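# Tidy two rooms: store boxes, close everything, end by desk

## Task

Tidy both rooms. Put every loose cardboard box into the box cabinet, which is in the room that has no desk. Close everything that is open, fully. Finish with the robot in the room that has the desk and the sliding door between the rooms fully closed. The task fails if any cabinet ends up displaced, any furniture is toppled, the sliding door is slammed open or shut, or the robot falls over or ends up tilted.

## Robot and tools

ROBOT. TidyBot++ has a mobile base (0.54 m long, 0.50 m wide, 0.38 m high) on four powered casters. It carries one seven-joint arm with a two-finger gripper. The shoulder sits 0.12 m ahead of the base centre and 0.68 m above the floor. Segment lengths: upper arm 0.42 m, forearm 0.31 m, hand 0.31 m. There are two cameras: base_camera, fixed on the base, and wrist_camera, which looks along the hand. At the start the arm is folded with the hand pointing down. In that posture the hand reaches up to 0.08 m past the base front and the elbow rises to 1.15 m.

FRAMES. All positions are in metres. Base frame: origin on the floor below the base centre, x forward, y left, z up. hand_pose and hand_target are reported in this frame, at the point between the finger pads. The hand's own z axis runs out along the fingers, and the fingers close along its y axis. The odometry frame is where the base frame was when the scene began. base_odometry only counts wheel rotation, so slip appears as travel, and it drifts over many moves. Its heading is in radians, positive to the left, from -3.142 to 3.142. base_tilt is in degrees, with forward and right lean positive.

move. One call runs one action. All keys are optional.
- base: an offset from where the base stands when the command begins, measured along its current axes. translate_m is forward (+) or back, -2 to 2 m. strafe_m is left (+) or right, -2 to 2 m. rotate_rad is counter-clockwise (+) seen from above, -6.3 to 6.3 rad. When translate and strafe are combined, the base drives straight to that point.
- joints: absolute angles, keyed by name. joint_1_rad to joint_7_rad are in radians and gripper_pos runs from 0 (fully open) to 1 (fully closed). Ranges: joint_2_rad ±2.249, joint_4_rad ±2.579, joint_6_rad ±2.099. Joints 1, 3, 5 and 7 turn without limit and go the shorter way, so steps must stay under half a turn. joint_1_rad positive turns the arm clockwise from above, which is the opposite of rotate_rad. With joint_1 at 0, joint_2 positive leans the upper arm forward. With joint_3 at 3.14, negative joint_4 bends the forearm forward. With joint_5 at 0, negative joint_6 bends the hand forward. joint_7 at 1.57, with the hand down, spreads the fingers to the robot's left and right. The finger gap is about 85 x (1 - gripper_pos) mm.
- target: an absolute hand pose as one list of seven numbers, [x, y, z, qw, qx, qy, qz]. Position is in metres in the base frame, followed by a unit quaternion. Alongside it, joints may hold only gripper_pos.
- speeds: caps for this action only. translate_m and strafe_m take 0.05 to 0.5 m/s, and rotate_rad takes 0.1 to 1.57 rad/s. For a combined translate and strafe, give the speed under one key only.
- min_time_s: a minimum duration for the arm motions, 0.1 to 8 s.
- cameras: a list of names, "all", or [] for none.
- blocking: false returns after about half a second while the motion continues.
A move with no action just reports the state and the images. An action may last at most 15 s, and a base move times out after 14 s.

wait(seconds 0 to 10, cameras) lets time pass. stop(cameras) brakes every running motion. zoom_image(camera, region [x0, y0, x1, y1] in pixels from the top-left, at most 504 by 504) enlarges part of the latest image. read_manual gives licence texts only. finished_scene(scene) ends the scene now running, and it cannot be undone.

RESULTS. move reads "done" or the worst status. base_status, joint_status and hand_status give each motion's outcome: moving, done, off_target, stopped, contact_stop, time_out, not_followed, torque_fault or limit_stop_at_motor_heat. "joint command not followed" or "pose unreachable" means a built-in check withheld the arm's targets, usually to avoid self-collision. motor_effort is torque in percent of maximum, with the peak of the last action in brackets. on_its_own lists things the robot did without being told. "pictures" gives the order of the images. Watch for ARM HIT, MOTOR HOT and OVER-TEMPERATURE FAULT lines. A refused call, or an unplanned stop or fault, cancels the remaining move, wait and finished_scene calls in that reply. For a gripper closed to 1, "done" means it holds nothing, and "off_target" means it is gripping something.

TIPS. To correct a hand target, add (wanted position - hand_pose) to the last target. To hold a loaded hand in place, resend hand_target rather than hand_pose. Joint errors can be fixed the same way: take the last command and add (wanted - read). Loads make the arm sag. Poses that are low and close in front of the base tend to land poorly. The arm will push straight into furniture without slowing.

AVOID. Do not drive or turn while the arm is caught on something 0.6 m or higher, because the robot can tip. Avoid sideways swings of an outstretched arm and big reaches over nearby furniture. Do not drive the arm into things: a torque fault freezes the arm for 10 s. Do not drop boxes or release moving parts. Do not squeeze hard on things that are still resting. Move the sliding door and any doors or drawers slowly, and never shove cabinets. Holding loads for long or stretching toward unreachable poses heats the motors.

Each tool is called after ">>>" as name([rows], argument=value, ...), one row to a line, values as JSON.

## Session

>>> move(joints={"joint_6_rad": 0.3}, min_time_s=1.5)

>>> move(joints={"joint_1_rad": -1.1}, min_time_s=2, cameras=["wrist_camera"])

>>> move(joints={"joint_1_rad": -2.2}, min_time_s=2, cameras=["wrist_camera"])

>>> move(joints={"joint_1_rad": -3.3}, min_time_s=2, cameras=["wrist_camera"])

>>> move(joints={"joint_1_rad": -4.4}, min_time_s=2, cameras=["wrist_camera"])

>>> move(joints={"joint_1_rad": -5.3}, min_time_s=2, cameras=["wrist_camera"])

Scene clock: 2.17 s.
move: done
base_odometry: x=+0.000 y=+0.000 heading=+0.000
base_tilt: forward=-0.2 right=-0.3
base_status: not commanded
joint_positions: joint_1_rad=-0.045 joint_2_rad=-0.304 joint_3_rad=+3.155 joint_4_rad=-2.522 joint_5_rad=-0.002 joint_6_rad=+0.209 joint_7_rad=+1.612 gripper_pos=+0.000
joint_status: all done
motor_effort: joint_1_rad=+1(1) joint_2_rad=-7(8) joint_3_rad=+1(1) joint_4_rad=+15(16) joint_5_rad=+0(1) joint_6_rad=+7(7) joint_7_rad=+0(1)
hand_pose: x=+0.5255 y=+0.0141 z=+0.7615 quat_wxyz=(+0.000, +0.844, +0.029, +0.536) (m; base frame)
hand_target: x=+0.5368 y=+0.0143 z=+0.7886 quat_wxyz=(+0.000, +0.818, +0.028, +0.575) (m; base frame)
hand_status: not commanded
pictures: base_camera, wrist_camera
Images, in order (width x height): base_camera 644x364, wrist_camera 644x476.

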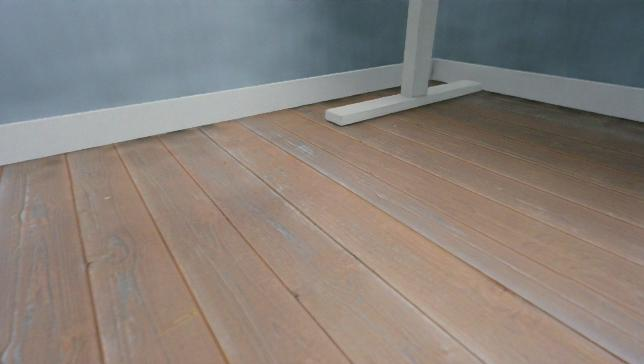

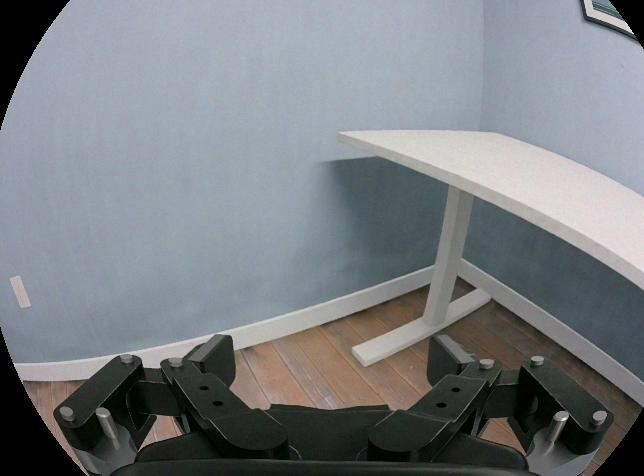

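Scene clock: 4.50 s.
move: done
base_odometry: x=+0.000 y=+0.000 heading=+0.000
base_tilt: forward=-0.2 right=-0.2
base_status: not commanded
joint_positions: joint_1_rad=-1.083 joint_2_rad=-0.304 joint_3_rad=+3.155 joint_4_rad=-2.522 joint_5_rad=-0.002 joint_6_rad=+0.210 joint_7_rad=+1.612 gripper_pos=+0.000
joint_status: all done
motor_effort: joint_1_rad=+1(2) joint_2_rad=-7(8) joint_3_rad=+1(2) joint_4_rad=+16(16) joint_5_rad=+0(1) joint_6_rad=+7(8) joint_7_rad=-1(1)
hand_pose: x=+0.3132 y=+0.3575 z=+0.7617 quat_wxyz=(-0.266, +0.718, +0.444, +0.466) (m; base frame)
hand_target: x=+0.3126 y=+0.3705 z=+0.7886 quat_wxyz=(-0.289, +0.693, +0.436, +0.497) (m; base frame)
hand_status: not commanded
pictures: wrist_camera
Images, in order (width x height): wrist_camera 644x476.

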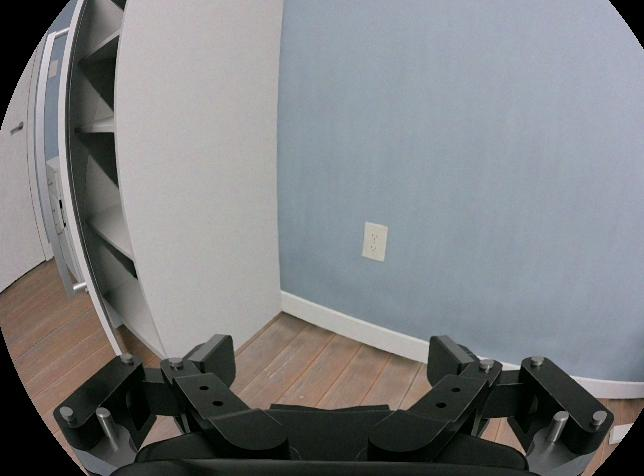

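Scene clock: 6.90 s.
move: done
base_odometry: x=+0.000 y=+0.000 heading=+0.000
base_tilt: forward=-0.2 right=-0.2
base_status: not commanded
joint_positions: joint_1_rad=-2.184 joint_2_rad=-0.304 joint_3_rad=+3.155 joint_4_rad=-2.522 joint_5_rad=-0.002 joint_6_rad=+0.210 joint_7_rad=+1.612 gripper_pos=+0.000
joint_status: all done
motor_effort: joint_1_rad=+1(2) joint_2_rad=-7(8) joint_3_rad=+1(2) joint_4_rad=+16(16) joint_5_rad=+0(1) joint_6_rad=+7(8) joint_7_rad=+0(1)
hand_pose: x=-0.1115 y=+0.3352 z=+0.7618 quat_wxyz=(-0.471, +0.380, +0.753, +0.258) (m; base frame)
hand_target: x=-0.1234 y=+0.3406 z=+0.7886 quat_wxyz=(-0.506, +0.363, +0.733, +0.273) (m; base frame)
hand_status: not commanded
pictures: wrist_camera
Images, in order (width x height): wrist_camera 644x476.

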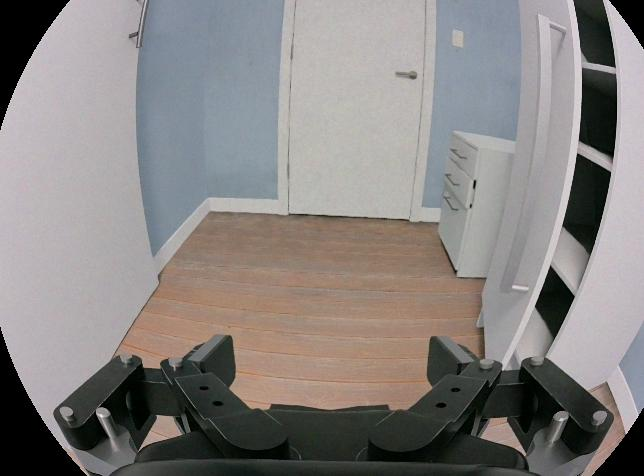

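Scene clock: 9.30 s.
move: done
base_odometry: x=+0.000 y=+0.000 heading=+0.000
base_tilt: forward=-0.3 right=-0.2
base_status: not commanded
joint_positions: joint_1_rad=-3.283 joint_2_rad=-0.304 joint_3_rad=+3.155 joint_4_rad=-2.522 joint_5_rad=-0.002 joint_6_rad=+0.210 joint_7_rad=+1.612 gripper_pos=+0.000
joint_status: all done
motor_effort: joint_1_rad=+1(2) joint_2_rad=-7(8) joint_3_rad=+1(2) joint_4_rad=+16(16) joint_5_rad=+0(1) joint_6_rad=+7(8) joint_7_rad=+0(1)
hand_pose: x=-0.2843 y=-0.0534 z=+0.7618 quat_wxyz=(-0.536, -0.070, +0.841, -0.026) (m; base frame)
hand_target: x=-0.2945 y=-0.0615 z=+0.7886 quat_wxyz=(-0.574, -0.074, +0.815, -0.032) (m; base frame)
hand_status: not commanded
pictures: wrist_camera
Images, in order (width x height): wrist_camera 644x476.

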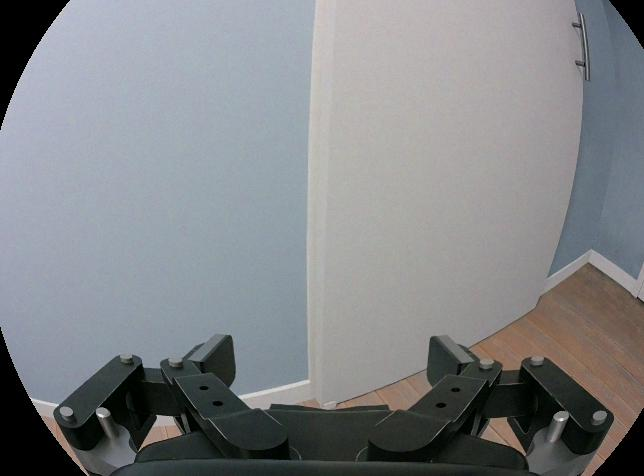

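Scene clock: 11.70 s.
move: done
base_odometry: x=+0.000 y=+0.000 heading=+0.000
base_tilt: forward=-0.2 right=-0.2
base_status: not commanded
joint_positions: joint_1_rad=-4.383 joint_2_rad=-0.304 joint_3_rad=+3.155 joint_4_rad=-2.522 joint_5_rad=-0.002 joint_6_rad=+0.210 joint_7_rad=+1.612 gripper_pos=+0.000
joint_status: all done
motor_effort: joint_1_rad=+1(2) joint_2_rad=-7(8) joint_3_rad=+1(2) joint_4_rad=+15(16) joint_5_rad=+0(1) joint_6_rad=+7(8) joint_7_rad=+0(1)
hand_pose: x=-0.0164 y=-0.3837 z=+0.7618 quat_wxyz=(-0.444, -0.499, +0.680, -0.302) (m; base frame)
hand_target: x=-0.0137 y=-0.3964 z=+0.7886 quat_wxyz=(-0.473, -0.489, +0.656, -0.327) (m; base frame)
hand_status: not commanded
pictures: wrist_camera
Images, in order (width x height): wrist_camera 644x476.

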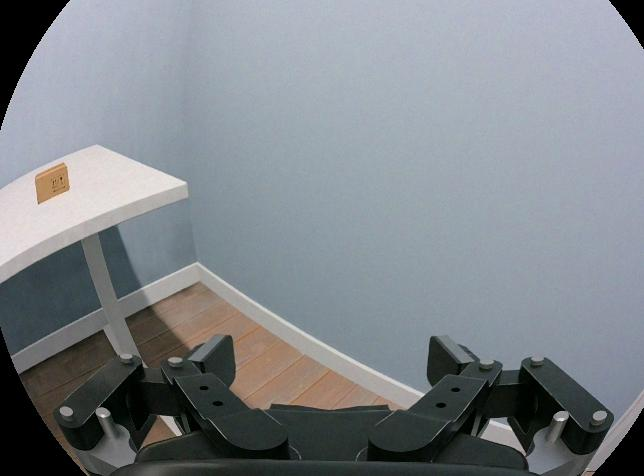

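Scene clock: 14.00 s.
move: done
base_odometry: x=+0.000 y=+0.000 heading=+0.000
base_tilt: forward=-0.3 right=-0.2
base_status: not commanded
joint_positions: joint_1_rad=-5.284 joint_2_rad=-0.304 joint_3_rad=+3.155 joint_4_rad=-2.522 joint_5_rad=-0.002 joint_6_rad=+0.210 joint_7_rad=+1.612 gripper_pos=+0.000
joint_status: all done
motor_effort: joint_1_rad=+1(2) joint_2_rad=-7(8) joint_3_rad=+1(1) joint_4_rad=+16(16) joint_5_rad=+0(1) joint_6_rad=+7(8) joint_7_rad=+0(1)
hand_pose: x=+0.3355 y=-0.3445 z=+0.7618 quat_wxyz=(-0.268, -0.745, +0.396, -0.465) (m; base frame)
hand_target: x=+0.3470 y=-0.3504 z=+0.7886 quat_wxyz=(-0.283, -0.726, +0.378, -0.500) (m; base frame)
hand_status: not commanded
pictures: wrist_camera
Images, in order (width x height): wrist_camera 644x476.

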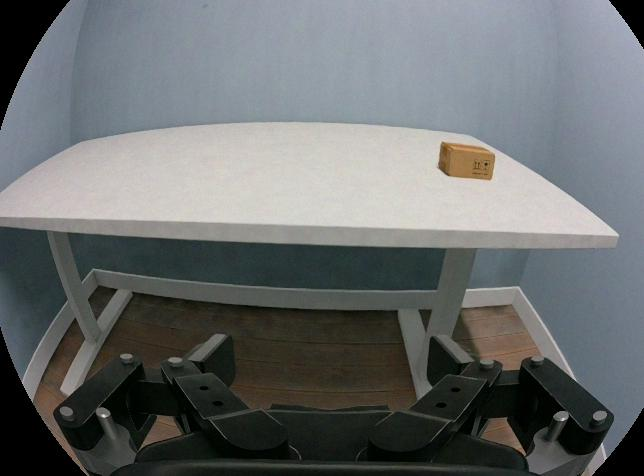

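>>> move(joints={"joint_1_rad": -2.2, "joint_6_rad": 0.3}, min_time_s=2.5, cameras=["wrist_camera"])

>>> zoom_image(camera="wrist_camera", region=[400, 90, 644, 390])

>>> zoom_image(camera="wrist_camera", region=[420, 110, 540, 300])

Scene clock: 19.97 s.
move: done
base_odometry: x=+0.000 y=+0.000 heading=+0.000
base_tilt: forward=-0.2 right=-0.2
base_status: not commanded
joint_positions: joint_1_rad=-2.217 joint_2_rad=-0.304 joint_3_rad=+3.155 joint_4_rad=-2.522 joint_5_rad=-0.002 joint_6_rad=+0.210 joint_7_rad=+1.612 gripper_pos=+0.000
joint_status: all done
motor_effort: joint_1_rad=+1(2) joint_2_rad=-7(8) joint_3_rad=+1(2) joint_4_rad=+15(16) joint_5_rad=+0(1) joint_6_rad=+7(8) joint_7_rad=+0(1)
hand_pose: x=-0.1226 y=+0.3275 z=+0.7620 quat_wxyz=(-0.475, +0.367, +0.759, +0.251) (m; base frame)
hand_target: x=-0.1234 y=+0.3406 z=+0.7886 quat_wxyz=(-0.506, +0.363, +0.733, +0.273) (m; base frame)
hand_status: not commanded
pictures: wrist_camera
Images, in order (width x height): wrist_camera 644x476.

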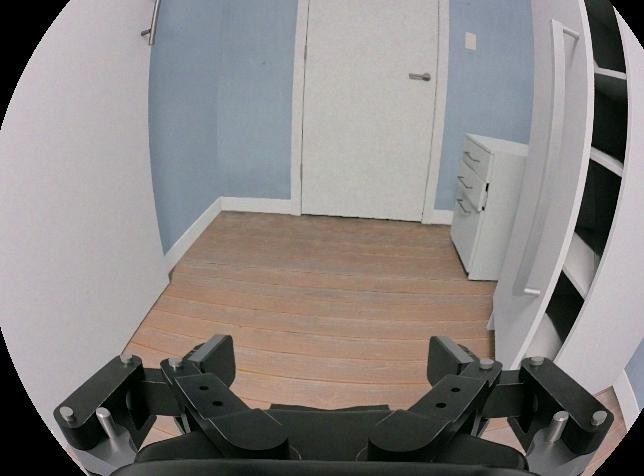

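Scaled by 1.680.

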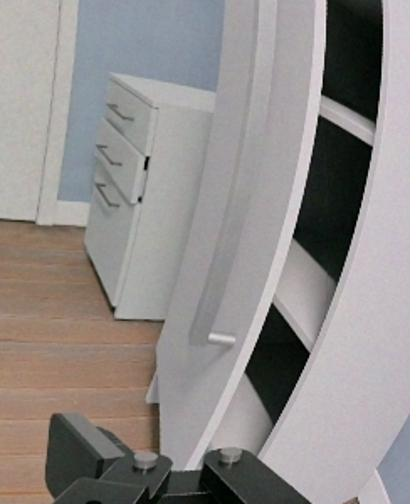

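Scaled by 2.653.

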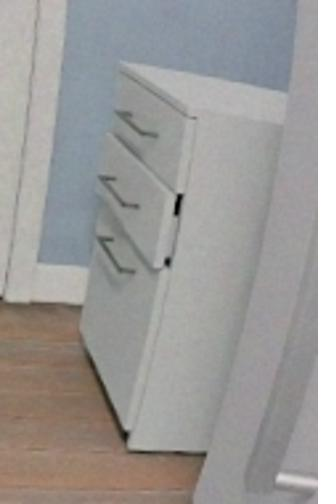

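>>> move(base={"rotate_rad": 2.1}, joints={"joint_1_rad": 0.0}, min_time_s=2)

Scene clock: 24.63 s.
move: done
base_odometry: x=+0.000 y=+0.000 heading=+2.099
base_tilt: forward=-0.2 right=-0.2
base_status: done
joint_positions: joint_1_rad=-0.017 joint_2_rad=-0.304 joint_3_rad=+3.155 joint_4_rad=-2.522 joint_5_rad=-0.002 joint_6_rad=+0.211 joint_7_rad=+1.612 gripper_pos=+0.000
joint_status: all done
motor_effort: joint_1_rad=+1(3) joint_2_rad=-7(8) joint_3_rad=+1(2) joint_4_rad=+16(16) joint_5_rad=+0(1) joint_6_rad=+7(8) joint_7_rad=-1(1)
hand_pose: x=+0.5259 y=+0.0026 z=+0.7620 quat_wxyz=(+0.008, +0.843, +0.017, +0.537) (m; base frame)
hand_target: x=+0.5370 y=-0.0045 z=+0.7886 quat_wxyz=(+0.013, +0.818, +0.009, +0.575) (m; base frame)
hand_status: not commanded
pictures: base_camera, wrist_camera
Images, in order (width x height): base_camera 644x364, wrist_camera 644x476.

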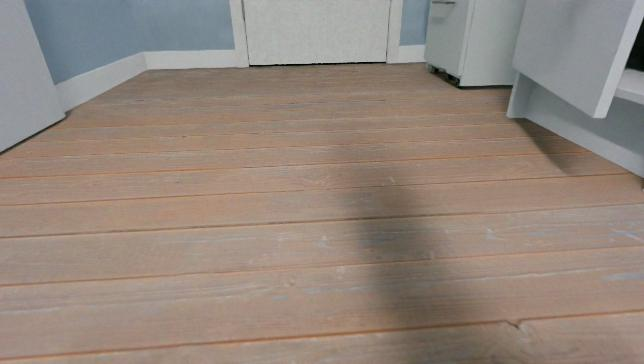

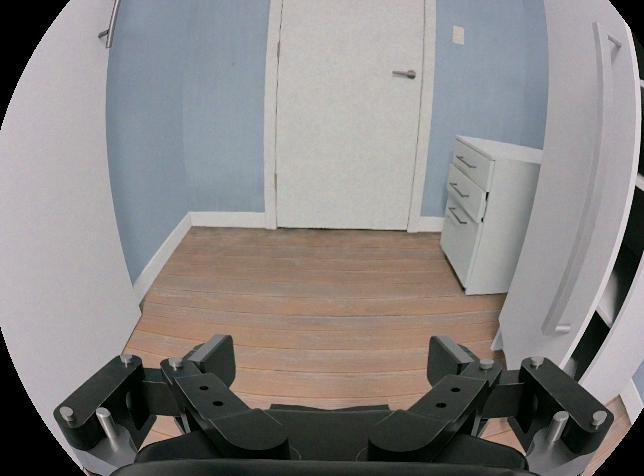

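>>> move(base={"translate_m": 0.94, "strafe_m": 0.2}, joints={"joint_6_rad": -0.6, "gripper_pos": 1.0}, cameras=[])

>>> move(base={"rotate_rad": -1.52}, cameras=[])

>>> move(target=[0.60, 0.0, 0.95, 0.0, 0.7071, 0.0, 0.7071], min_time_s=2.5)

Scene clock: 32.30 s.
move: done
base_odometry: x=-0.647 y=+0.711 heading=+2.100
base_tilt: forward=-0.2 right=-0.3
base_status: done
joint_positions: joint_1_rad=-0.016 joint_2_rad=-0.305 joint_3_rad=+3.155 joint_4_rad=-2.528 joint_5_rad=-0.002 joint_6_rad=-0.523 joint_7_rad=+1.612 gripper_pos=+0.999
joint_status: all done
motor_effort: joint_1_rad=+1(1) joint_2_rad=-4(8) joint_3_rad=+1(1) joint_4_rad=+13(16) joint_5_rad=+0(1) joint_6_rad=+3(8) joint_7_rad=+0(1)
hand_pose: x=+0.3624 y=+0.0028 z=+0.6051 quat_wxyz=(+0.001, +0.980, +0.020, +0.196) (m; base frame)
hand_target: x=+0.3436 y=-0.0007 z=+0.5991 quat_wxyz=(+0.002, +0.987, +0.013, +0.162) (m; base frame)
hand_status: not commanded
pictures: none
No camera images: "cameras" was empty.

Scene clock: 34.57 s.
move: done
base_odometry: x=-0.647 y=+0.711 heading=+0.581
base_tilt: forward=-0.3 right=-0.3
base_status: done
joint_positions: joint_1_rad=-0.013 joint_2_rad=-0.305 joint_3_rad=+3.155 joint_4_rad=-2.528 joint_5_rad=-0.002 joint_6_rad=-0.523 joint_7_rad=+1.612 gripper_pos=+0.999
joint_status: not commanded
motor_effort: joint_1_rad=+1(2) joint_2_rad=-4(6) joint_3_rad=+1(2) joint_4_rad=+13(13) joint_5_rad=+0(1) joint_6_rad=+3(3) joint_7_rad=+0(1)
hand_pose: x=+0.3624 y=+0.0021 z=+0.6051 quat_wxyz=(+0.001, +0.980, +0.019, +0.196) (m; base frame)
hand_target: x=+0.3436 y=-0.0007 z=+0.5991 quat_wxyz=(+0.002, +0.987, +0.013, +0.162) (m; base frame)
hand_status: not commanded
pictures: none
No camera images: "cameras" was empty.

Scene clock: 37.40 s.
move: done
base_odometry: x=-0.647 y=+0.711 heading=+0.581
base_tilt: forward=-0.2 right=-0.2
base_status: not commanded
joint_positions: joint_1_rad=-0.013 joint_2_rad=-0.293 joint_3_rad=+3.155 joint_4_rad=-2.321 joint_5_rad=-0.002 joint_6_rad=+0.357 joint_7_rad=+1.612 gripper_pos=+0.999
joint_status: not commanded
motor_effort: joint_1_rad=+1(1) joint_2_rad=-9(10) joint_3_rad=+1(1) joint_4_rad=+18(18) joint_5_rad=+0(1) joint_6_rad=+8(8) joint_7_rad=+0(1)
hand_pose: x=+0.5895 y=+0.0004 z=+0.9150 quat_wxyz=(+0.012, +0.741, +0.013, +0.671) (m; base frame)
hand_target: x=+0.6000 y=+0.0000 z=+0.9500 quat_wxyz=(+0.000, +0.707, +0.000, +0.707) (m; base frame)
hand_status: done (0.037 m and 6.1 deg from the pose sent, 0.419 m and 67.4 deg at the start)
pictures: base_camera, wrist_camera
Images, in order (width x height): base_camera 644x364, wrist_camera 644x476.

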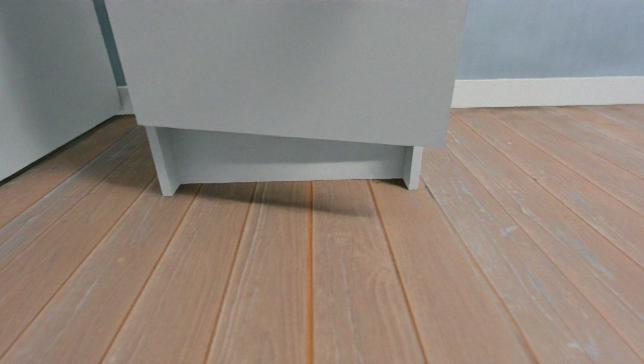

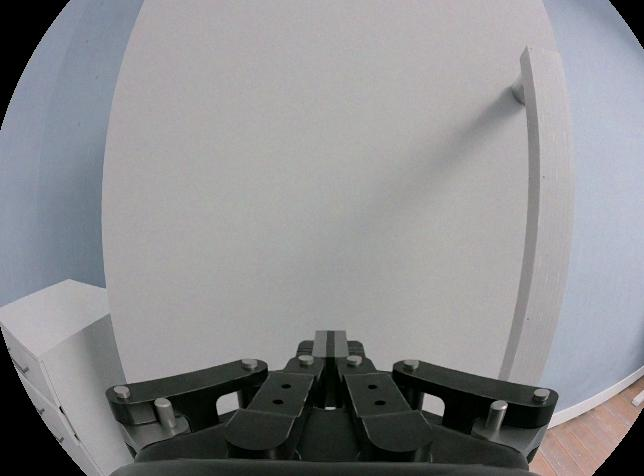

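>>> move(base={"strafe_m": -0.05, "rotate_rad": 0.035}, speeds={"strafe_m": 0.2}, cameras=[])

>>> move(base={"translate_m": 0.13}, speeds={"translate_m": 0.1})

Scene clock: 41.13 s.
move: done
base_odometry: x=-0.619 y=+0.669 heading=+0.615
base_tilt: forward=-0.2 right=-0.2
base_status: done
joint_positions: joint_1_rad=-0.009 joint_2_rad=-0.293 joint_3_rad=+3.157 joint_4_rad=-2.321 joint_5_rad=-0.002 joint_6_rad=+0.359 joint_7_rad=+1.612 gripper_pos=+0.999
joint_status: not commanded
motor_effort: joint_1_rad=+1(3) joint_2_rad=-9(11) joint_3_rad=+1(4) joint_4_rad=+17(18) joint_5_rad=+0(1) joint_6_rad=+8(8) joint_7_rad=-1(1)
hand_pose: x=+0.5896 y=-0.0022 z=+0.9155 quat_wxyz=(+0.013, +0.741, +0.011, +0.671) (m; base frame)
hand_target: x=+0.6000 y=+0.0000 z=+0.9500 quat_wxyz=(+0.000, +0.707, +0.000, +0.707) (m; base frame)
hand_status: not commanded
pictures: none
No camera images: "cameras" was empty.

Scene clock: 43.00 s.
move: done
base_odometry: x=-0.513 y=+0.744 heading=+0.615
base_tilt: forward=-0.2 right=-0.2
base_status: done
joint_positions: joint_1_rad=-0.009 joint_2_rad=-0.279 joint_3_rad=+3.157 joint_4_rad=-2.317 joint_5_rad=-0.002 joint_6_rad=+0.363 joint_7_rad=+1.612 gripper_pos=+0.999
joint_status: not commanded
motor_effort: joint_1_rad=+1(2) joint_2_rad=-10(13) joint_3_rad=+1(2) joint_4_rad=+17(23) joint_5_rad=+0(1) joint_6_rad=+8(10) joint_7_rad=+0(1)
hand_pose: x=+0.5935 y=-0.0022 z=+0.9122 quat_wxyz=(+0.013, +0.743, +0.011, +0.669) (m; base frame)
hand_target: x=+0.6000 y=+0.0000 z=+0.9500 quat_wxyz=(+0.000, +0.707, +0.000, +0.707) (m; base frame)
hand_status: not commanded
pictures: base_camera, wrist_camera
Images, in order (width x height): base_camera 644x364, wrist_camera 644x476.

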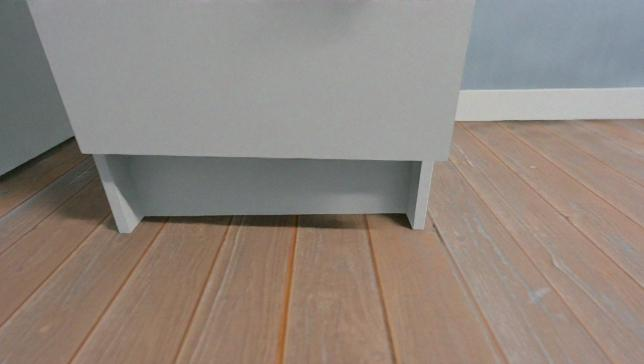

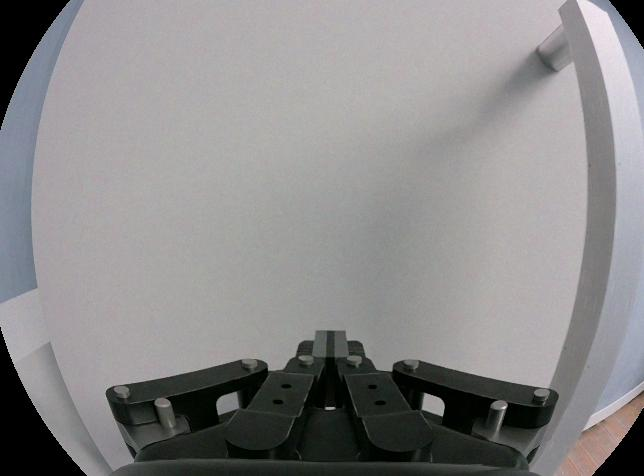

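>>> move(base={"translate_m": 0.05}, speeds={"translate_m": 0.07}, cameras=["base_camera"])

>>> move(base={"translate_m": 0.03}, speeds={"translate_m": 0.05}, cameras=["base_camera"])

Scene clock: 45.33 s.
move: done
base_odometry: x=-0.472 y=+0.773 heading=+0.615
base_tilt: forward=-0.2 right=-0.2
base_status: done
joint_positions: joint_1_rad=-0.009 joint_2_rad=-0.278 joint_3_rad=+3.157 joint_4_rad=-2.317 joint_5_rad=-0.002 joint_6_rad=+0.363 joint_7_rad=+1.612 gripper_pos=+0.999
joint_status: not commanded
motor_effort: joint_1_rad=+1(1) joint_2_rad=-10(12) joint_3_rad=+1(2) joint_4_rad=+17(18) joint_5_rad=+0(1) joint_6_rad=+8(9) joint_7_rad=-1(1)
hand_pose: x=+0.5938 y=-0.0022 z=+0.9115 quat_wxyz=(+0.013, +0.744, +0.011, +0.668) (m; base frame)
hand_target: x=+0.6000 y=+0.0000 z=+0.9500 quat_wxyz=(+0.000, +0.707, +0.000, +0.707) (m; base frame)
hand_status: not commanded
pictures: base_camera
Images, in order (width x height): base_camera 644x364.

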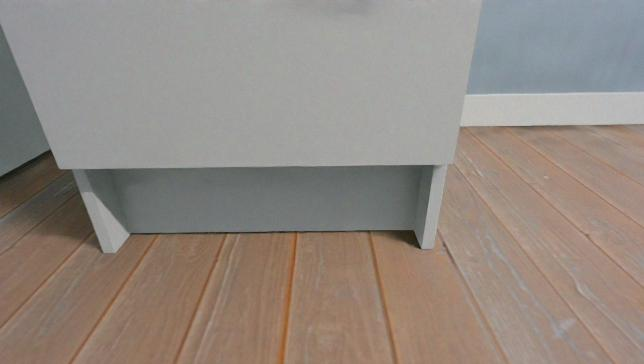

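Scene clock: 46.37 s.
move: done
base_odometry: x=-0.447 y=+0.790 heading=+0.615
base_tilt: forward=-0.3 right=-0.3
base_status: done
joint_positions: joint_1_rad=-0.009 joint_2_rad=-0.326 joint_3_rad=+3.157 joint_4_rad=-2.356 joint_5_rad=-0.002 joint_6_rad=+0.363 joint_7_rad=+1.612 gripper_pos=+0.999
joint_status: not commanded
motor_effort: joint_1_rad=+0(2) joint_2_rad=+1(10) joint_3_rad=+1(3) joint_4_rad=+25(28) joint_5_rad=+1(1) joint_6_rad=+10(13) joint_7_rad=+0(1)
hand_pose: x=+0.5761 y=-0.0021 z=+0.9109 quat_wxyz=(+0.013, +0.740, +0.011, +0.672) (m; base frame)
hand_target: x=+0.6000 y=+0.0000 z=+0.9500 quat_wxyz=(+0.000, +0.707, +0.000, +0.707) (m; base frame)
hand_status: not commanded
pictures: base_camera
Images, in order (width x height): base_camera 644x364.

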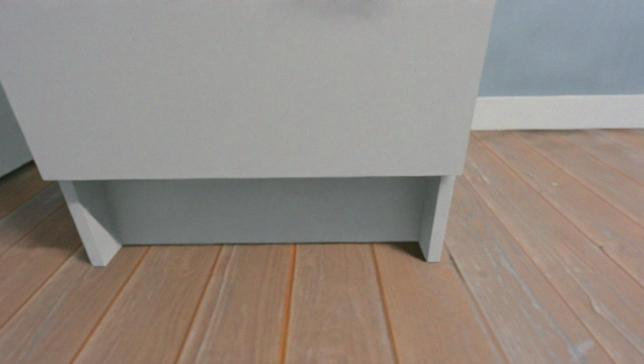

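>>> move(base={"translate_m": -0.4}, speeds={"translate_m": 0.3}, cameras=["base_camera"])

>>> move(base={"strafe_m": 0.98}, joints={"joint_6_rad": -0.3}, min_time_s=2)

Scene clock: 51.00 s.
move: done
base_odometry: x=-0.774 y=+0.559 heading=+0.615
base_tilt: forward=-0.2 right=-0.2
base_status: done
joint_positions: joint_1_rad=-0.009 joint_2_rad=-0.270 joint_3_rad=+3.155 joint_4_rad=-2.311 joint_5_rad=-0.002 joint_6_rad=+0.371 joint_7_rad=+1.612 gripper_pos=+0.999
joint_status: not commanded
motor_effort: joint_1_rad=+1(3) joint_2_rad=-10(13) joint_3_rad=+1(4) joint_4_rad=+17(24) joint_5_rad=+0(1) joint_6_rad=+8(10) joint_7_rad=+0(1)
hand_pose: x=+0.5968 y=-0.0016 z=+0.9143 quat_wxyz=(+0.013, +0.741, +0.011, +0.671) (m; base frame)
hand_target: x=+0.6000 y=+0.0000 z=+0.9500 quat_wxyz=(+0.000, +0.707, +0.000, +0.707) (m; base frame)
hand_status: not commanded
pictures: base_camera
Images, in order (width x height): base_camera 644x364.

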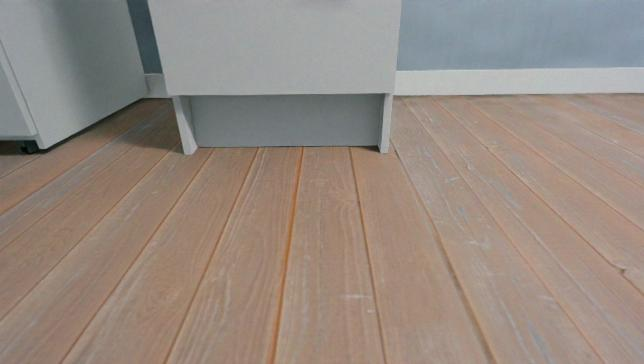

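Scene clock: 54.00 s.
move: done
base_odometry: x=-1.340 y=+1.359 heading=+0.615
base_tilt: forward=-0.2 right=-0.3
base_status: done
joint_positions: joint_1_rad=-0.009 joint_2_rad=-0.270 joint_3_rad=+3.155 joint_4_rad=-2.311 joint_5_rad=-0.002 joint_6_rad=-0.210 joint_7_rad=+1.612 gripper_pos=+0.999
joint_status: all done
motor_effort: joint_1_rad=+1(2) joint_2_rad=-9(11) joint_3_rad=+1(2) joint_4_rad=+16(17) joint_5_rad=+0(1) joint_6_rad=+6(8) joint_7_rad=+0(1)
hand_pose: x=+0.5291 y=-0.0001 z=+0.7492 quat_wxyz=(+0.007, +0.902, +0.015, +0.431) (m; base frame)
hand_target: x=+0.5162 y=-0.0008 z=+0.7375 quat_wxyz=(+0.001, +0.917, -0.001, +0.398) (m; base frame)
hand_status: not commanded
pictures: base_camera, wrist_camera
Images, in order (width x height): base_camera 644x364, wrist_camera 644x476.

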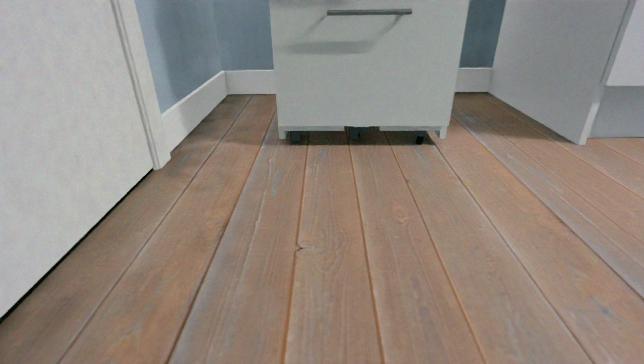

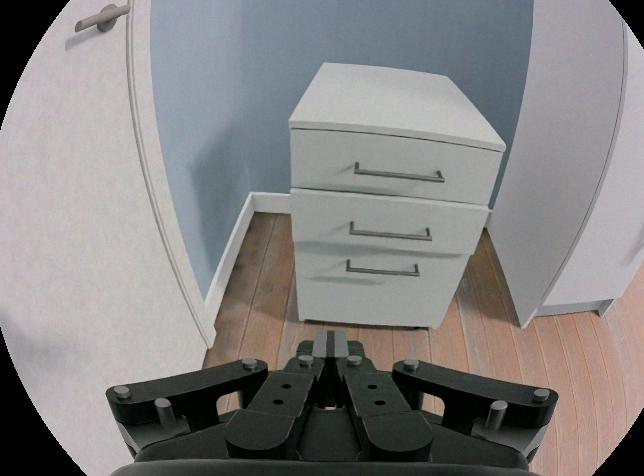

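>>> move(target=[0.68, 0.03, 0.555, 0.0, 0.8192, 0.0, 0.5736], min_time_s=2)

Scene clock: 60.27 s.
move: done
base_odometry: x=-1.340 y=+1.359 heading=+0.615
base_tilt: forward=-0.2 right=-0.3
base_status: not commanded
joint_positions: joint_1_rad=-0.120 joint_2_rad=+0.778 joint_3_rad=+3.168 joint_4_rad=-2.430 joint_5_rad=-0.051 joint_6_rad=+1.228 joint_7_rad=+1.582 gripper_pos=+0.999
joint_status: not commanded
motor_effort: joint_1_rad=+1(1) joint_2_rad=-28(29) joint_3_rad=+1(1) joint_4_rad=+4(17) joint_5_rad=+0(1) joint_6_rad=+7(8) joint_7_rad=+0(1)
hand_pose: x=+0.6778 y=+0.0407 z=+0.5441 quat_wxyz=(-0.002, +0.835, +0.032, +0.549) (m; base frame)
hand_target: x=+0.6800 y=+0.0300 z=+0.5550 quat_wxyz=(+0.000, +0.819, +0.000, +0.574) (m; base frame)
hand_status: done (0.015 m and 4.9 deg from the pose sent, 0.248 m and 19.1 deg at the start)
pictures: base_camera, wrist_camera
Images, in order (width x height): base_camera 644x364, wrist_camera 644x476.

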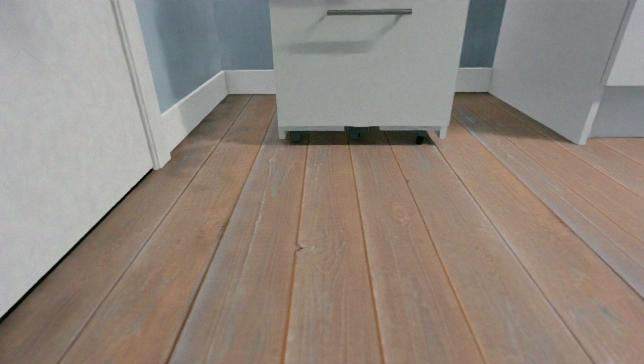

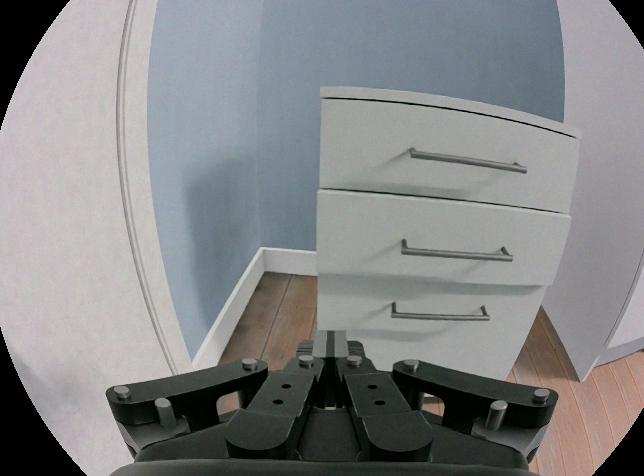

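>>> move(target=[0.68, -0.012, 0.505, 0.0, 0.8192, 0.0, 0.5736], min_time_s=1.5)

Scene clock: 64.13 s.
move: done
base_odometry: x=-1.340 y=+1.359 heading=+0.615
base_tilt: forward=-0.2 right=-0.2
base_status: not commanded
joint_positions: joint_1_rad=+0.032 joint_2_rad=+0.959 joint_3_rad=+3.161 joint_4_rad=-2.430 joint_5_rad=+0.004 joint_6_rad=+1.391 joint_7_rad=+1.582 gripper_pos=+0.999
joint_status: not commanded
motor_effort: joint_1_rad=+1(2) joint_2_rad=-29(30) joint_3_rad=+0(1) joint_4_rad=+1(4) joint_5_rad=+0(1) joint_6_rad=+7(8) joint_7_rad=+0(1)
hand_pose: x=+0.6696 y=-0.0243 z=+0.4899 quat_wxyz=(+0.020, +0.841, -0.008, +0.541) (m; base frame)
hand_target: x=+0.6800 y=-0.0120 z=+0.5050 quat_wxyz=(+0.000, +0.819, +0.000, +0.574) (m; base frame)
hand_status: done (0.022 m and 5.1 deg from the pose sent, 0.066 m and 4.9 deg at the start)
pictures: base_camera, wrist_camera
Images, in order (width x height): base_camera 644x364, wrist_camera 644x476.

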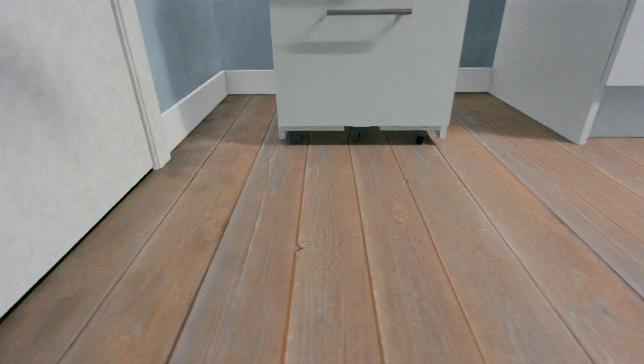

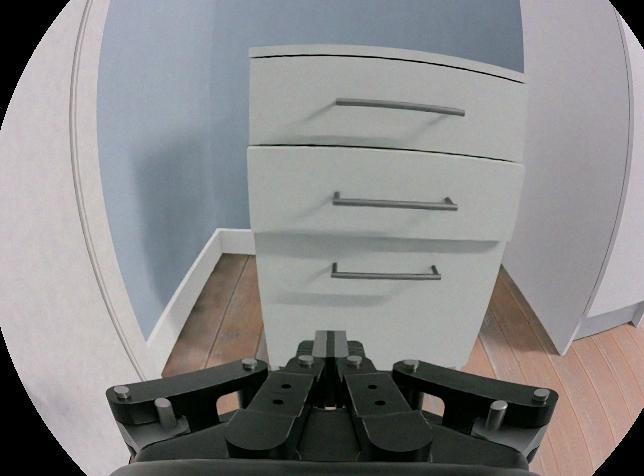

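>>> move(target=[0.68, 0.015, 0.505, 0.0, 0.8192, 0.0, 0.5736], min_time_s=1.0, cameras=[])

>>> move(base={"translate_m": 0.2}, speeds={"translate_m": 0.15})

Scene clock: 67.20 s.
move: done
base_odometry: x=-1.340 y=+1.359 heading=+0.615
base_tilt: forward=-0.2 right=-0.3
base_status: not commanded
joint_positions: joint_1_rad=-0.065 joint_2_rad=+0.959 joint_3_rad=+3.163 joint_4_rad=-2.430 joint_5_rad=-0.007 joint_6_rad=+1.392 joint_7_rad=+1.577 gripper_pos=+0.999
joint_status: not commanded
motor_effort: joint_1_rad=+1(2) joint_2_rad=-29(30) joint_3_rad=+1(1) joint_4_rad=+1(1) joint_5_rad=+0(1) joint_6_rad=+7(8) joint_7_rad=+0(1)
hand_pose: x=+0.6697 y=+0.0251 z=+0.4901 quat_wxyz=(-0.003, +0.840, +0.027, +0.542) (m; base frame)
hand_target: x=+0.6800 y=+0.0150 z=+0.5050 quat_wxyz=(+0.000, +0.819, +0.000, +0.574) (m; base frame)
hand_status: done (0.021 m and 5.3 deg from the pose sent, 0.043 m and 5.1 deg at the start)
pictures: none
No camera images: "cameras" was empty.

Scene clock: 69.17 s.
move: done
base_odometry: x=-1.176 y=+1.475 heading=+0.616
base_tilt: forward=-0.2 right=-0.3
base_status: done
joint_positions: joint_1_rad=-0.065 joint_2_rad=+0.959 joint_3_rad=+3.163 joint_4_rad=-2.425 joint_5_rad=-0.007 joint_6_rad=+1.393 joint_7_rad=+1.577 gripper_pos=+0.999
joint_status: not commanded
motor_effort: joint_1_rad=+1(1) joint_2_rad=-30(30) joint_3_rad=+1(1) joint_4_rad=+1(3) joint_5_rad=+0(1) joint_6_rad=+7(8) joint_7_rad=+0(1)
hand_pose: x=+0.6716 y=+0.0252 z=+0.4911 quat_wxyz=(-0.003, +0.839, +0.027, +0.544) (m; base frame)
hand_target: x=+0.6800 y=+0.0150 z=+0.5050 quat_wxyz=(+0.000, +0.819, +0.000, +0.574) (m; base frame)
hand_status: not commanded
pictures: base_camera, wrist_camera
Images, in order (width x height): base_camera 644x364, wrist_camera 644x476.

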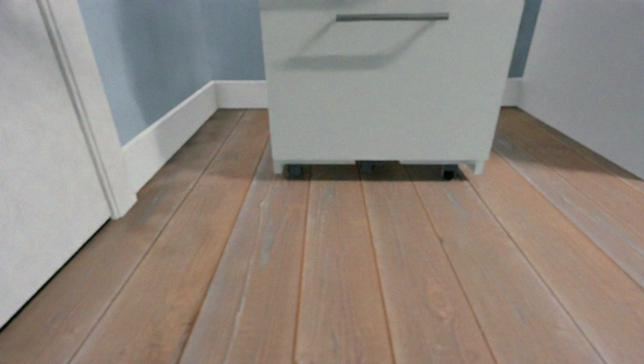

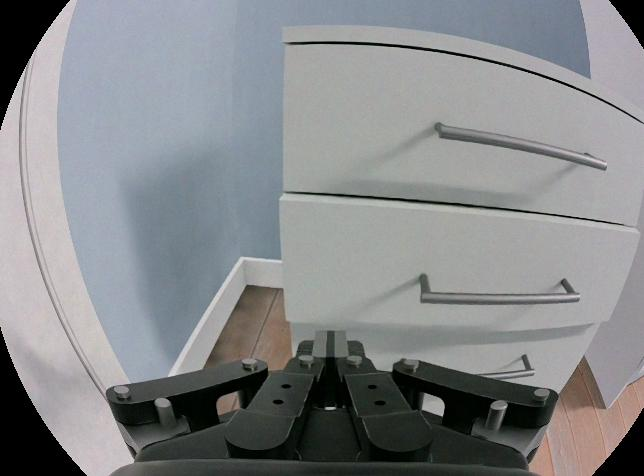

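>>> move(base={"translate_m": 0.08}, speeds={"translate_m": 0.1}, cameras=["wrist_camera"])

>>> move(base={"translate_m": 0.03}, speeds={"translate_m": 0.05}, cameras=["wrist_camera"])

Scene clock: 72.33 s.
move: done
base_odometry: x=-1.111 y=+1.522 heading=+0.616
base_tilt: forward=-0.2 right=-0.3
base_status: done
joint_positions: joint_1_rad=-0.066 joint_2_rad=+0.960 joint_3_rad=+3.163 joint_4_rad=-2.424 joint_5_rad=-0.007 joint_6_rad=+1.394 joint_7_rad=+1.577 gripper_pos=+0.999
joint_status: not commanded
motor_effort: joint_1_rad=+1(3) joint_2_rad=-29(30) joint_3_rad=+0(1) joint_4_rad=+1(3) joint_5_rad=+0(1) joint_6_rad=+7(8) joint_7_rad=+1(1)
hand_pose: x=+0.6722 y=+0.0255 z=+0.4914 quat_wxyz=(-0.003, +0.838, +0.027, +0.545) (m; base frame)
hand_target: x=+0.6800 y=+0.0150 z=+0.5050 quat_wxyz=(+0.000, +0.819, +0.000, +0.574) (m; base frame)
hand_status: not commanded
pictures: wrist_camera
Images, in order (width x height): wrist_camera 644x476.

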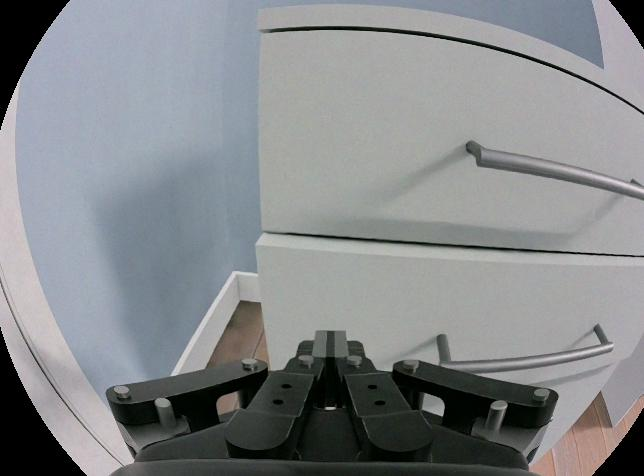

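Scene clock: 73.43 s.
move: done
base_odometry: x=-1.087 y=+1.539 heading=+0.616
base_tilt: forward=-0.2 right=-0.2
base_status: done
joint_positions: joint_1_rad=-0.067 joint_2_rad=+0.960 joint_3_rad=+3.163 joint_4_rad=-2.424 joint_5_rad=-0.007 joint_6_rad=+1.394 joint_7_rad=+1.577 gripper_pos=+0.999
joint_status: not commanded
motor_effort: joint_1_rad=+1(3) joint_2_rad=-29(30) joint_3_rad=+0(1) joint_4_rad=+1(2) joint_5_rad=+0(1) joint_6_rad=+8(8) joint_7_rad=+0(1)
hand_pose: x=+0.6723 y=+0.0257 z=+0.4914 quat_wxyz=(-0.003, +0.838, +0.028, +0.545) (m; base frame)
hand_target: x=+0.6800 y=+0.0150 z=+0.5050 quat_wxyz=(+0.000, +0.819, +0.000, +0.574) (m; base frame)
hand_status: not commanded
pictures: wrist_camera
Images, in order (width x height): wrist_camera 644x476.

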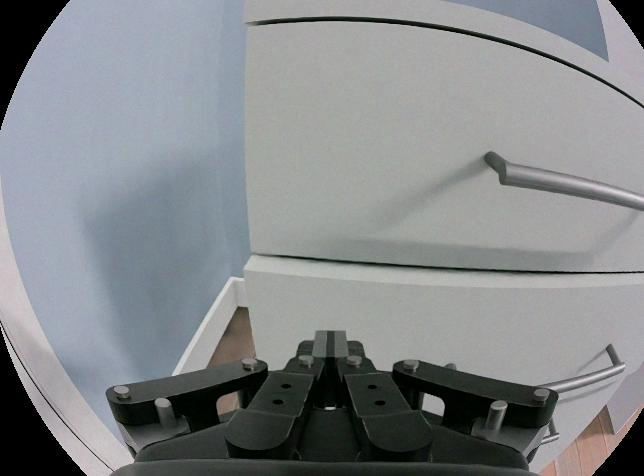

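>>> move(base={"translate_m": 0.03}, speeds={"translate_m": 0.05}, cameras=["wrist_camera"])

>>> move(base={"translate_m": 0.025}, speeds={"translate_m": 0.05}, cameras=["wrist_camera"])

Scene clock: 75.87 s.
move: done
base_odometry: x=-1.062 y=+1.557 heading=+0.617
base_tilt: forward=-0.2 right=-0.2
base_status: done
joint_positions: joint_1_rad=-0.067 joint_2_rad=+0.960 joint_3_rad=+3.164 joint_4_rad=-2.424 joint_5_rad=-0.007 joint_6_rad=+1.394 joint_7_rad=+1.577 gripper_pos=+0.999
joint_status: not commanded
motor_effort: joint_1_rad=+1(3) joint_2_rad=-29(30) joint_3_rad=+0(1) joint_4_rad=+1(2) joint_5_rad=+0(1) joint_6_rad=+7(8) joint_7_rad=+0(1)
hand_pose: x=+0.6723 y=+0.0258 z=+0.4914 quat_wxyz=(-0.003, +0.838, +0.028, +0.545) (m; base frame)
hand_target: x=+0.6800 y=+0.0150 z=+0.5050 quat_wxyz=(+0.000, +0.819, +0.000, +0.574) (m; base frame)
hand_status: not commanded
pictures: wrist_camera
Images, in order (width x height): wrist_camera 644x476.

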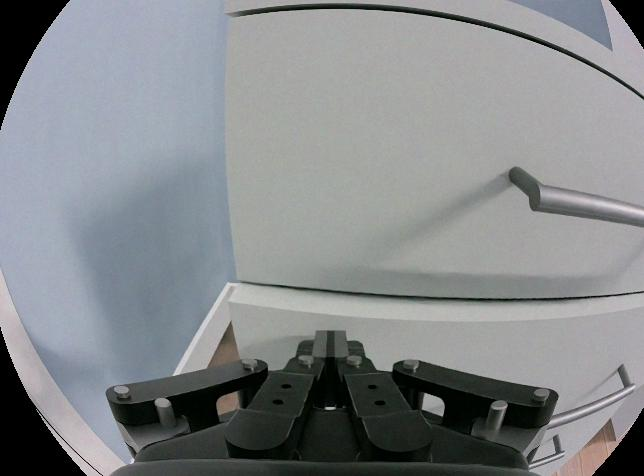

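Scene clock: 76.90 s.
move: done
base_odometry: x=-1.042 y=+1.571 heading=+0.617
base_tilt: forward=-0.2 right=-0.3
base_status: done
joint_positions: joint_1_rad=-0.068 joint_2_rad=+0.962 joint_3_rad=+3.164 joint_4_rad=-2.439 joint_5_rad=-0.007 joint_6_rad=+1.396 joint_7_rad=+1.577 gripper_pos=+0.999
joint_status: not commanded
motor_effort: joint_1_rad=+2(3) joint_2_rad=-28(30) joint_3_rad=+1(2) joint_4_rad=+3(11) joint_5_rad=+0(1) joint_6_rad=+7(8) joint_7_rad=-1(1)
hand_pose: x=+0.6655 y=+0.0255 z=+0.4875 quat_wxyz=(-0.003, +0.842, +0.028, +0.538) (m; base frame)
hand_target: x=+0.6800 y=+0.0150 z=+0.5050 quat_wxyz=(+0.000, +0.819, +0.000, +0.574) (m; base frame)
hand_status: not commanded
pictures: wrist_camera
Images, in order (width x height): wrist_camera 644x476.

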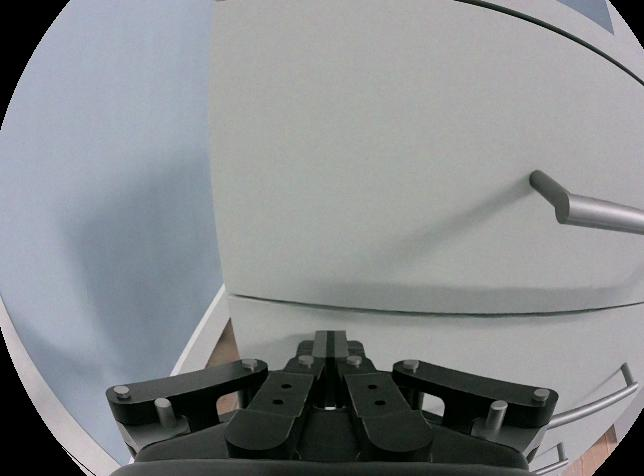

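>>> move(base={"translate_m": 0.02}, speeds={"translate_m": 0.05}, cameras=["wrist_camera"])

>>> move(base={"translate_m": 0.02}, speeds={"translate_m": 0.05}, cameras=["wrist_camera"])

Scene clock: 78.90 s.
move: done
base_odometry: x=-1.026 y=+1.583 heading=+0.617
base_tilt: forward=-0.2 right=-0.2
base_status: done
joint_positions: joint_1_rad=-0.071 joint_2_rad=+0.963 joint_3_rad=+3.165 joint_4_rad=-2.481 joint_5_rad=-0.008 joint_6_rad=+1.397 joint_7_rad=+1.577 gripper_pos=+0.999
joint_status: not commanded
motor_effort: joint_1_rad=+2(3) joint_2_rad=-27(31) joint_3_rad=+2(2) joint_4_rad=+9(11) joint_5_rad=-1(2) joint_6_rad=+8(10) joint_7_rad=+0(1)
hand_pose: x=+0.6468 y=+0.0255 z=+0.4791 quat_wxyz=(-0.002, +0.854, +0.029, +0.520) (m; base frame)
hand_target: x=+0.6800 y=+0.0150 z=+0.5050 quat_wxyz=(+0.000, +0.819, +0.000, +0.574) (m; base frame)
hand_status: not commanded
pictures: wrist_camera
Images, in order (width x height): wrist_camera 644x476.

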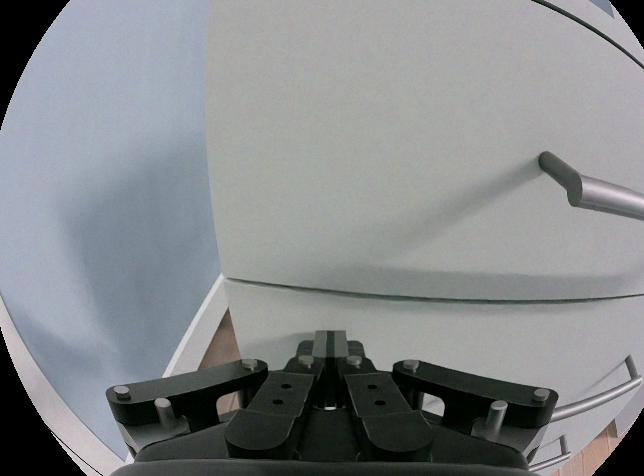

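Scene clock: 79.83 s.
move: done
base_odometry: x=-1.010 y=+1.594 heading=+0.618
base_tilt: forward=-0.2 right=-0.3
base_status: done
joint_positions: joint_1_rad=-0.076 joint_2_rad=+0.964 joint_3_rad=+3.165 joint_4_rad=-2.515 joint_5_rad=-0.009 joint_6_rad=+1.397 joint_7_rad=+1.577 gripper_pos=+0.999
joint_status: not commanded
motor_effort: joint_1_rad=+3(4) joint_2_rad=-27(30) joint_3_rad=+2(4) joint_4_rad=+14(17) joint_5_rad=-2(3) joint_6_rad=+10(10) joint_7_rad=+0(1)
hand_pose: x=+0.6317 y=+0.0270 z=+0.4729 quat_wxyz=(-0.003, +0.862, +0.032, +0.506) (m; base frame)
hand_target: x=+0.6800 y=+0.0150 z=+0.5050 quat_wxyz=(+0.000, +0.819, +0.000, +0.574) (m; base frame)
hand_status: not commanded
pictures: wrist_camera
Images, in order (width x height): wrist_camera 644x476.

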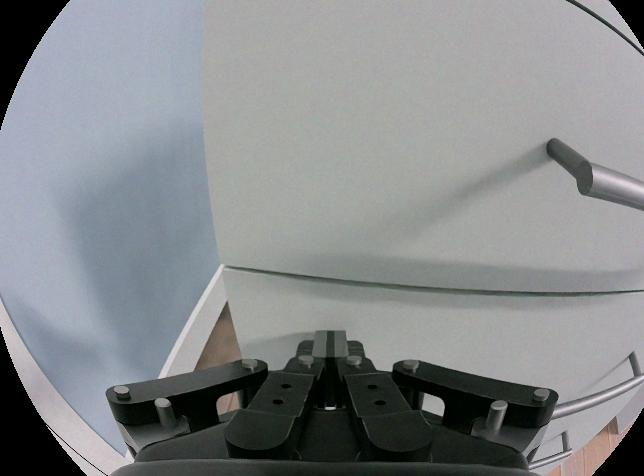

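>>> move(base={"translate_m": -0.4}, speeds={"translate_m": 0.25})

>>> zoom_image(camera="wrist_camera", region=[200, 60, 600, 400])

Scene clock: 83.07 s.
move: done
base_odometry: x=-1.336 y=+1.363 heading=+0.618
base_tilt: forward=-0.2 right=-0.2
base_status: done
joint_positions: joint_1_rad=-0.076 joint_2_rad=+0.978 joint_3_rad=+3.166 joint_4_rad=-2.421 joint_5_rad=-0.011 joint_6_rad=+1.414 joint_7_rad=+1.577 gripper_pos=+0.999
joint_status: not commanded
motor_effort: joint_1_rad=+1(3) joint_2_rad=-28(33) joint_3_rad=+0(2) joint_4_rad=+1(13) joint_5_rad=+0(2) joint_6_rad=+7(13) joint_7_rad=+0(1)
hand_pose: x=+0.6724 y=+0.0284 z=+0.4875 quat_wxyz=(-0.003, +0.837, +0.030, +0.547) (m; base frame)
hand_target: x=+0.6800 y=+0.0150 z=+0.5050 quat_wxyz=(+0.000, +0.819, +0.000, +0.574) (m; base frame)
hand_status: not commanded
pictures: base_camera, wrist_camera
Images, in order (width x height): base_camera 644x364, wrist_camera 644x476.

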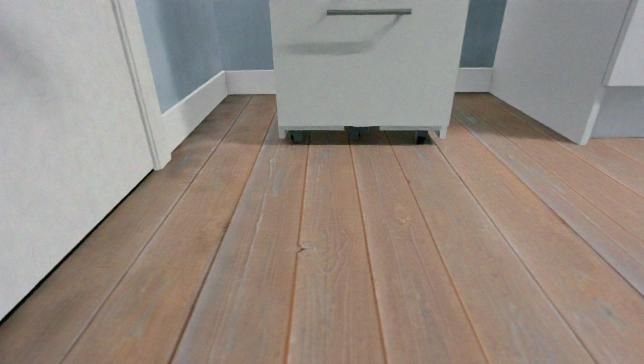

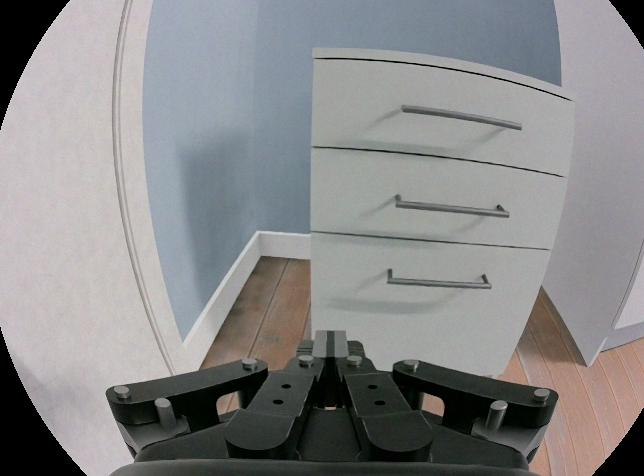

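Scaled by 1.260.

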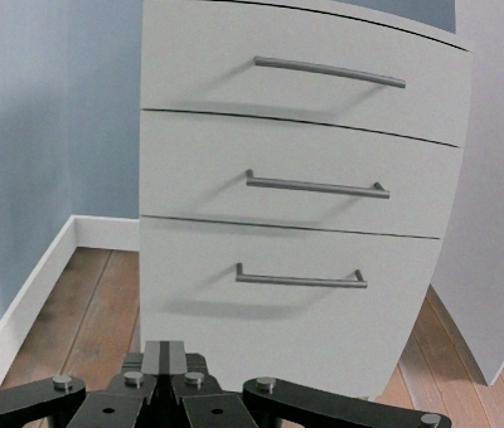

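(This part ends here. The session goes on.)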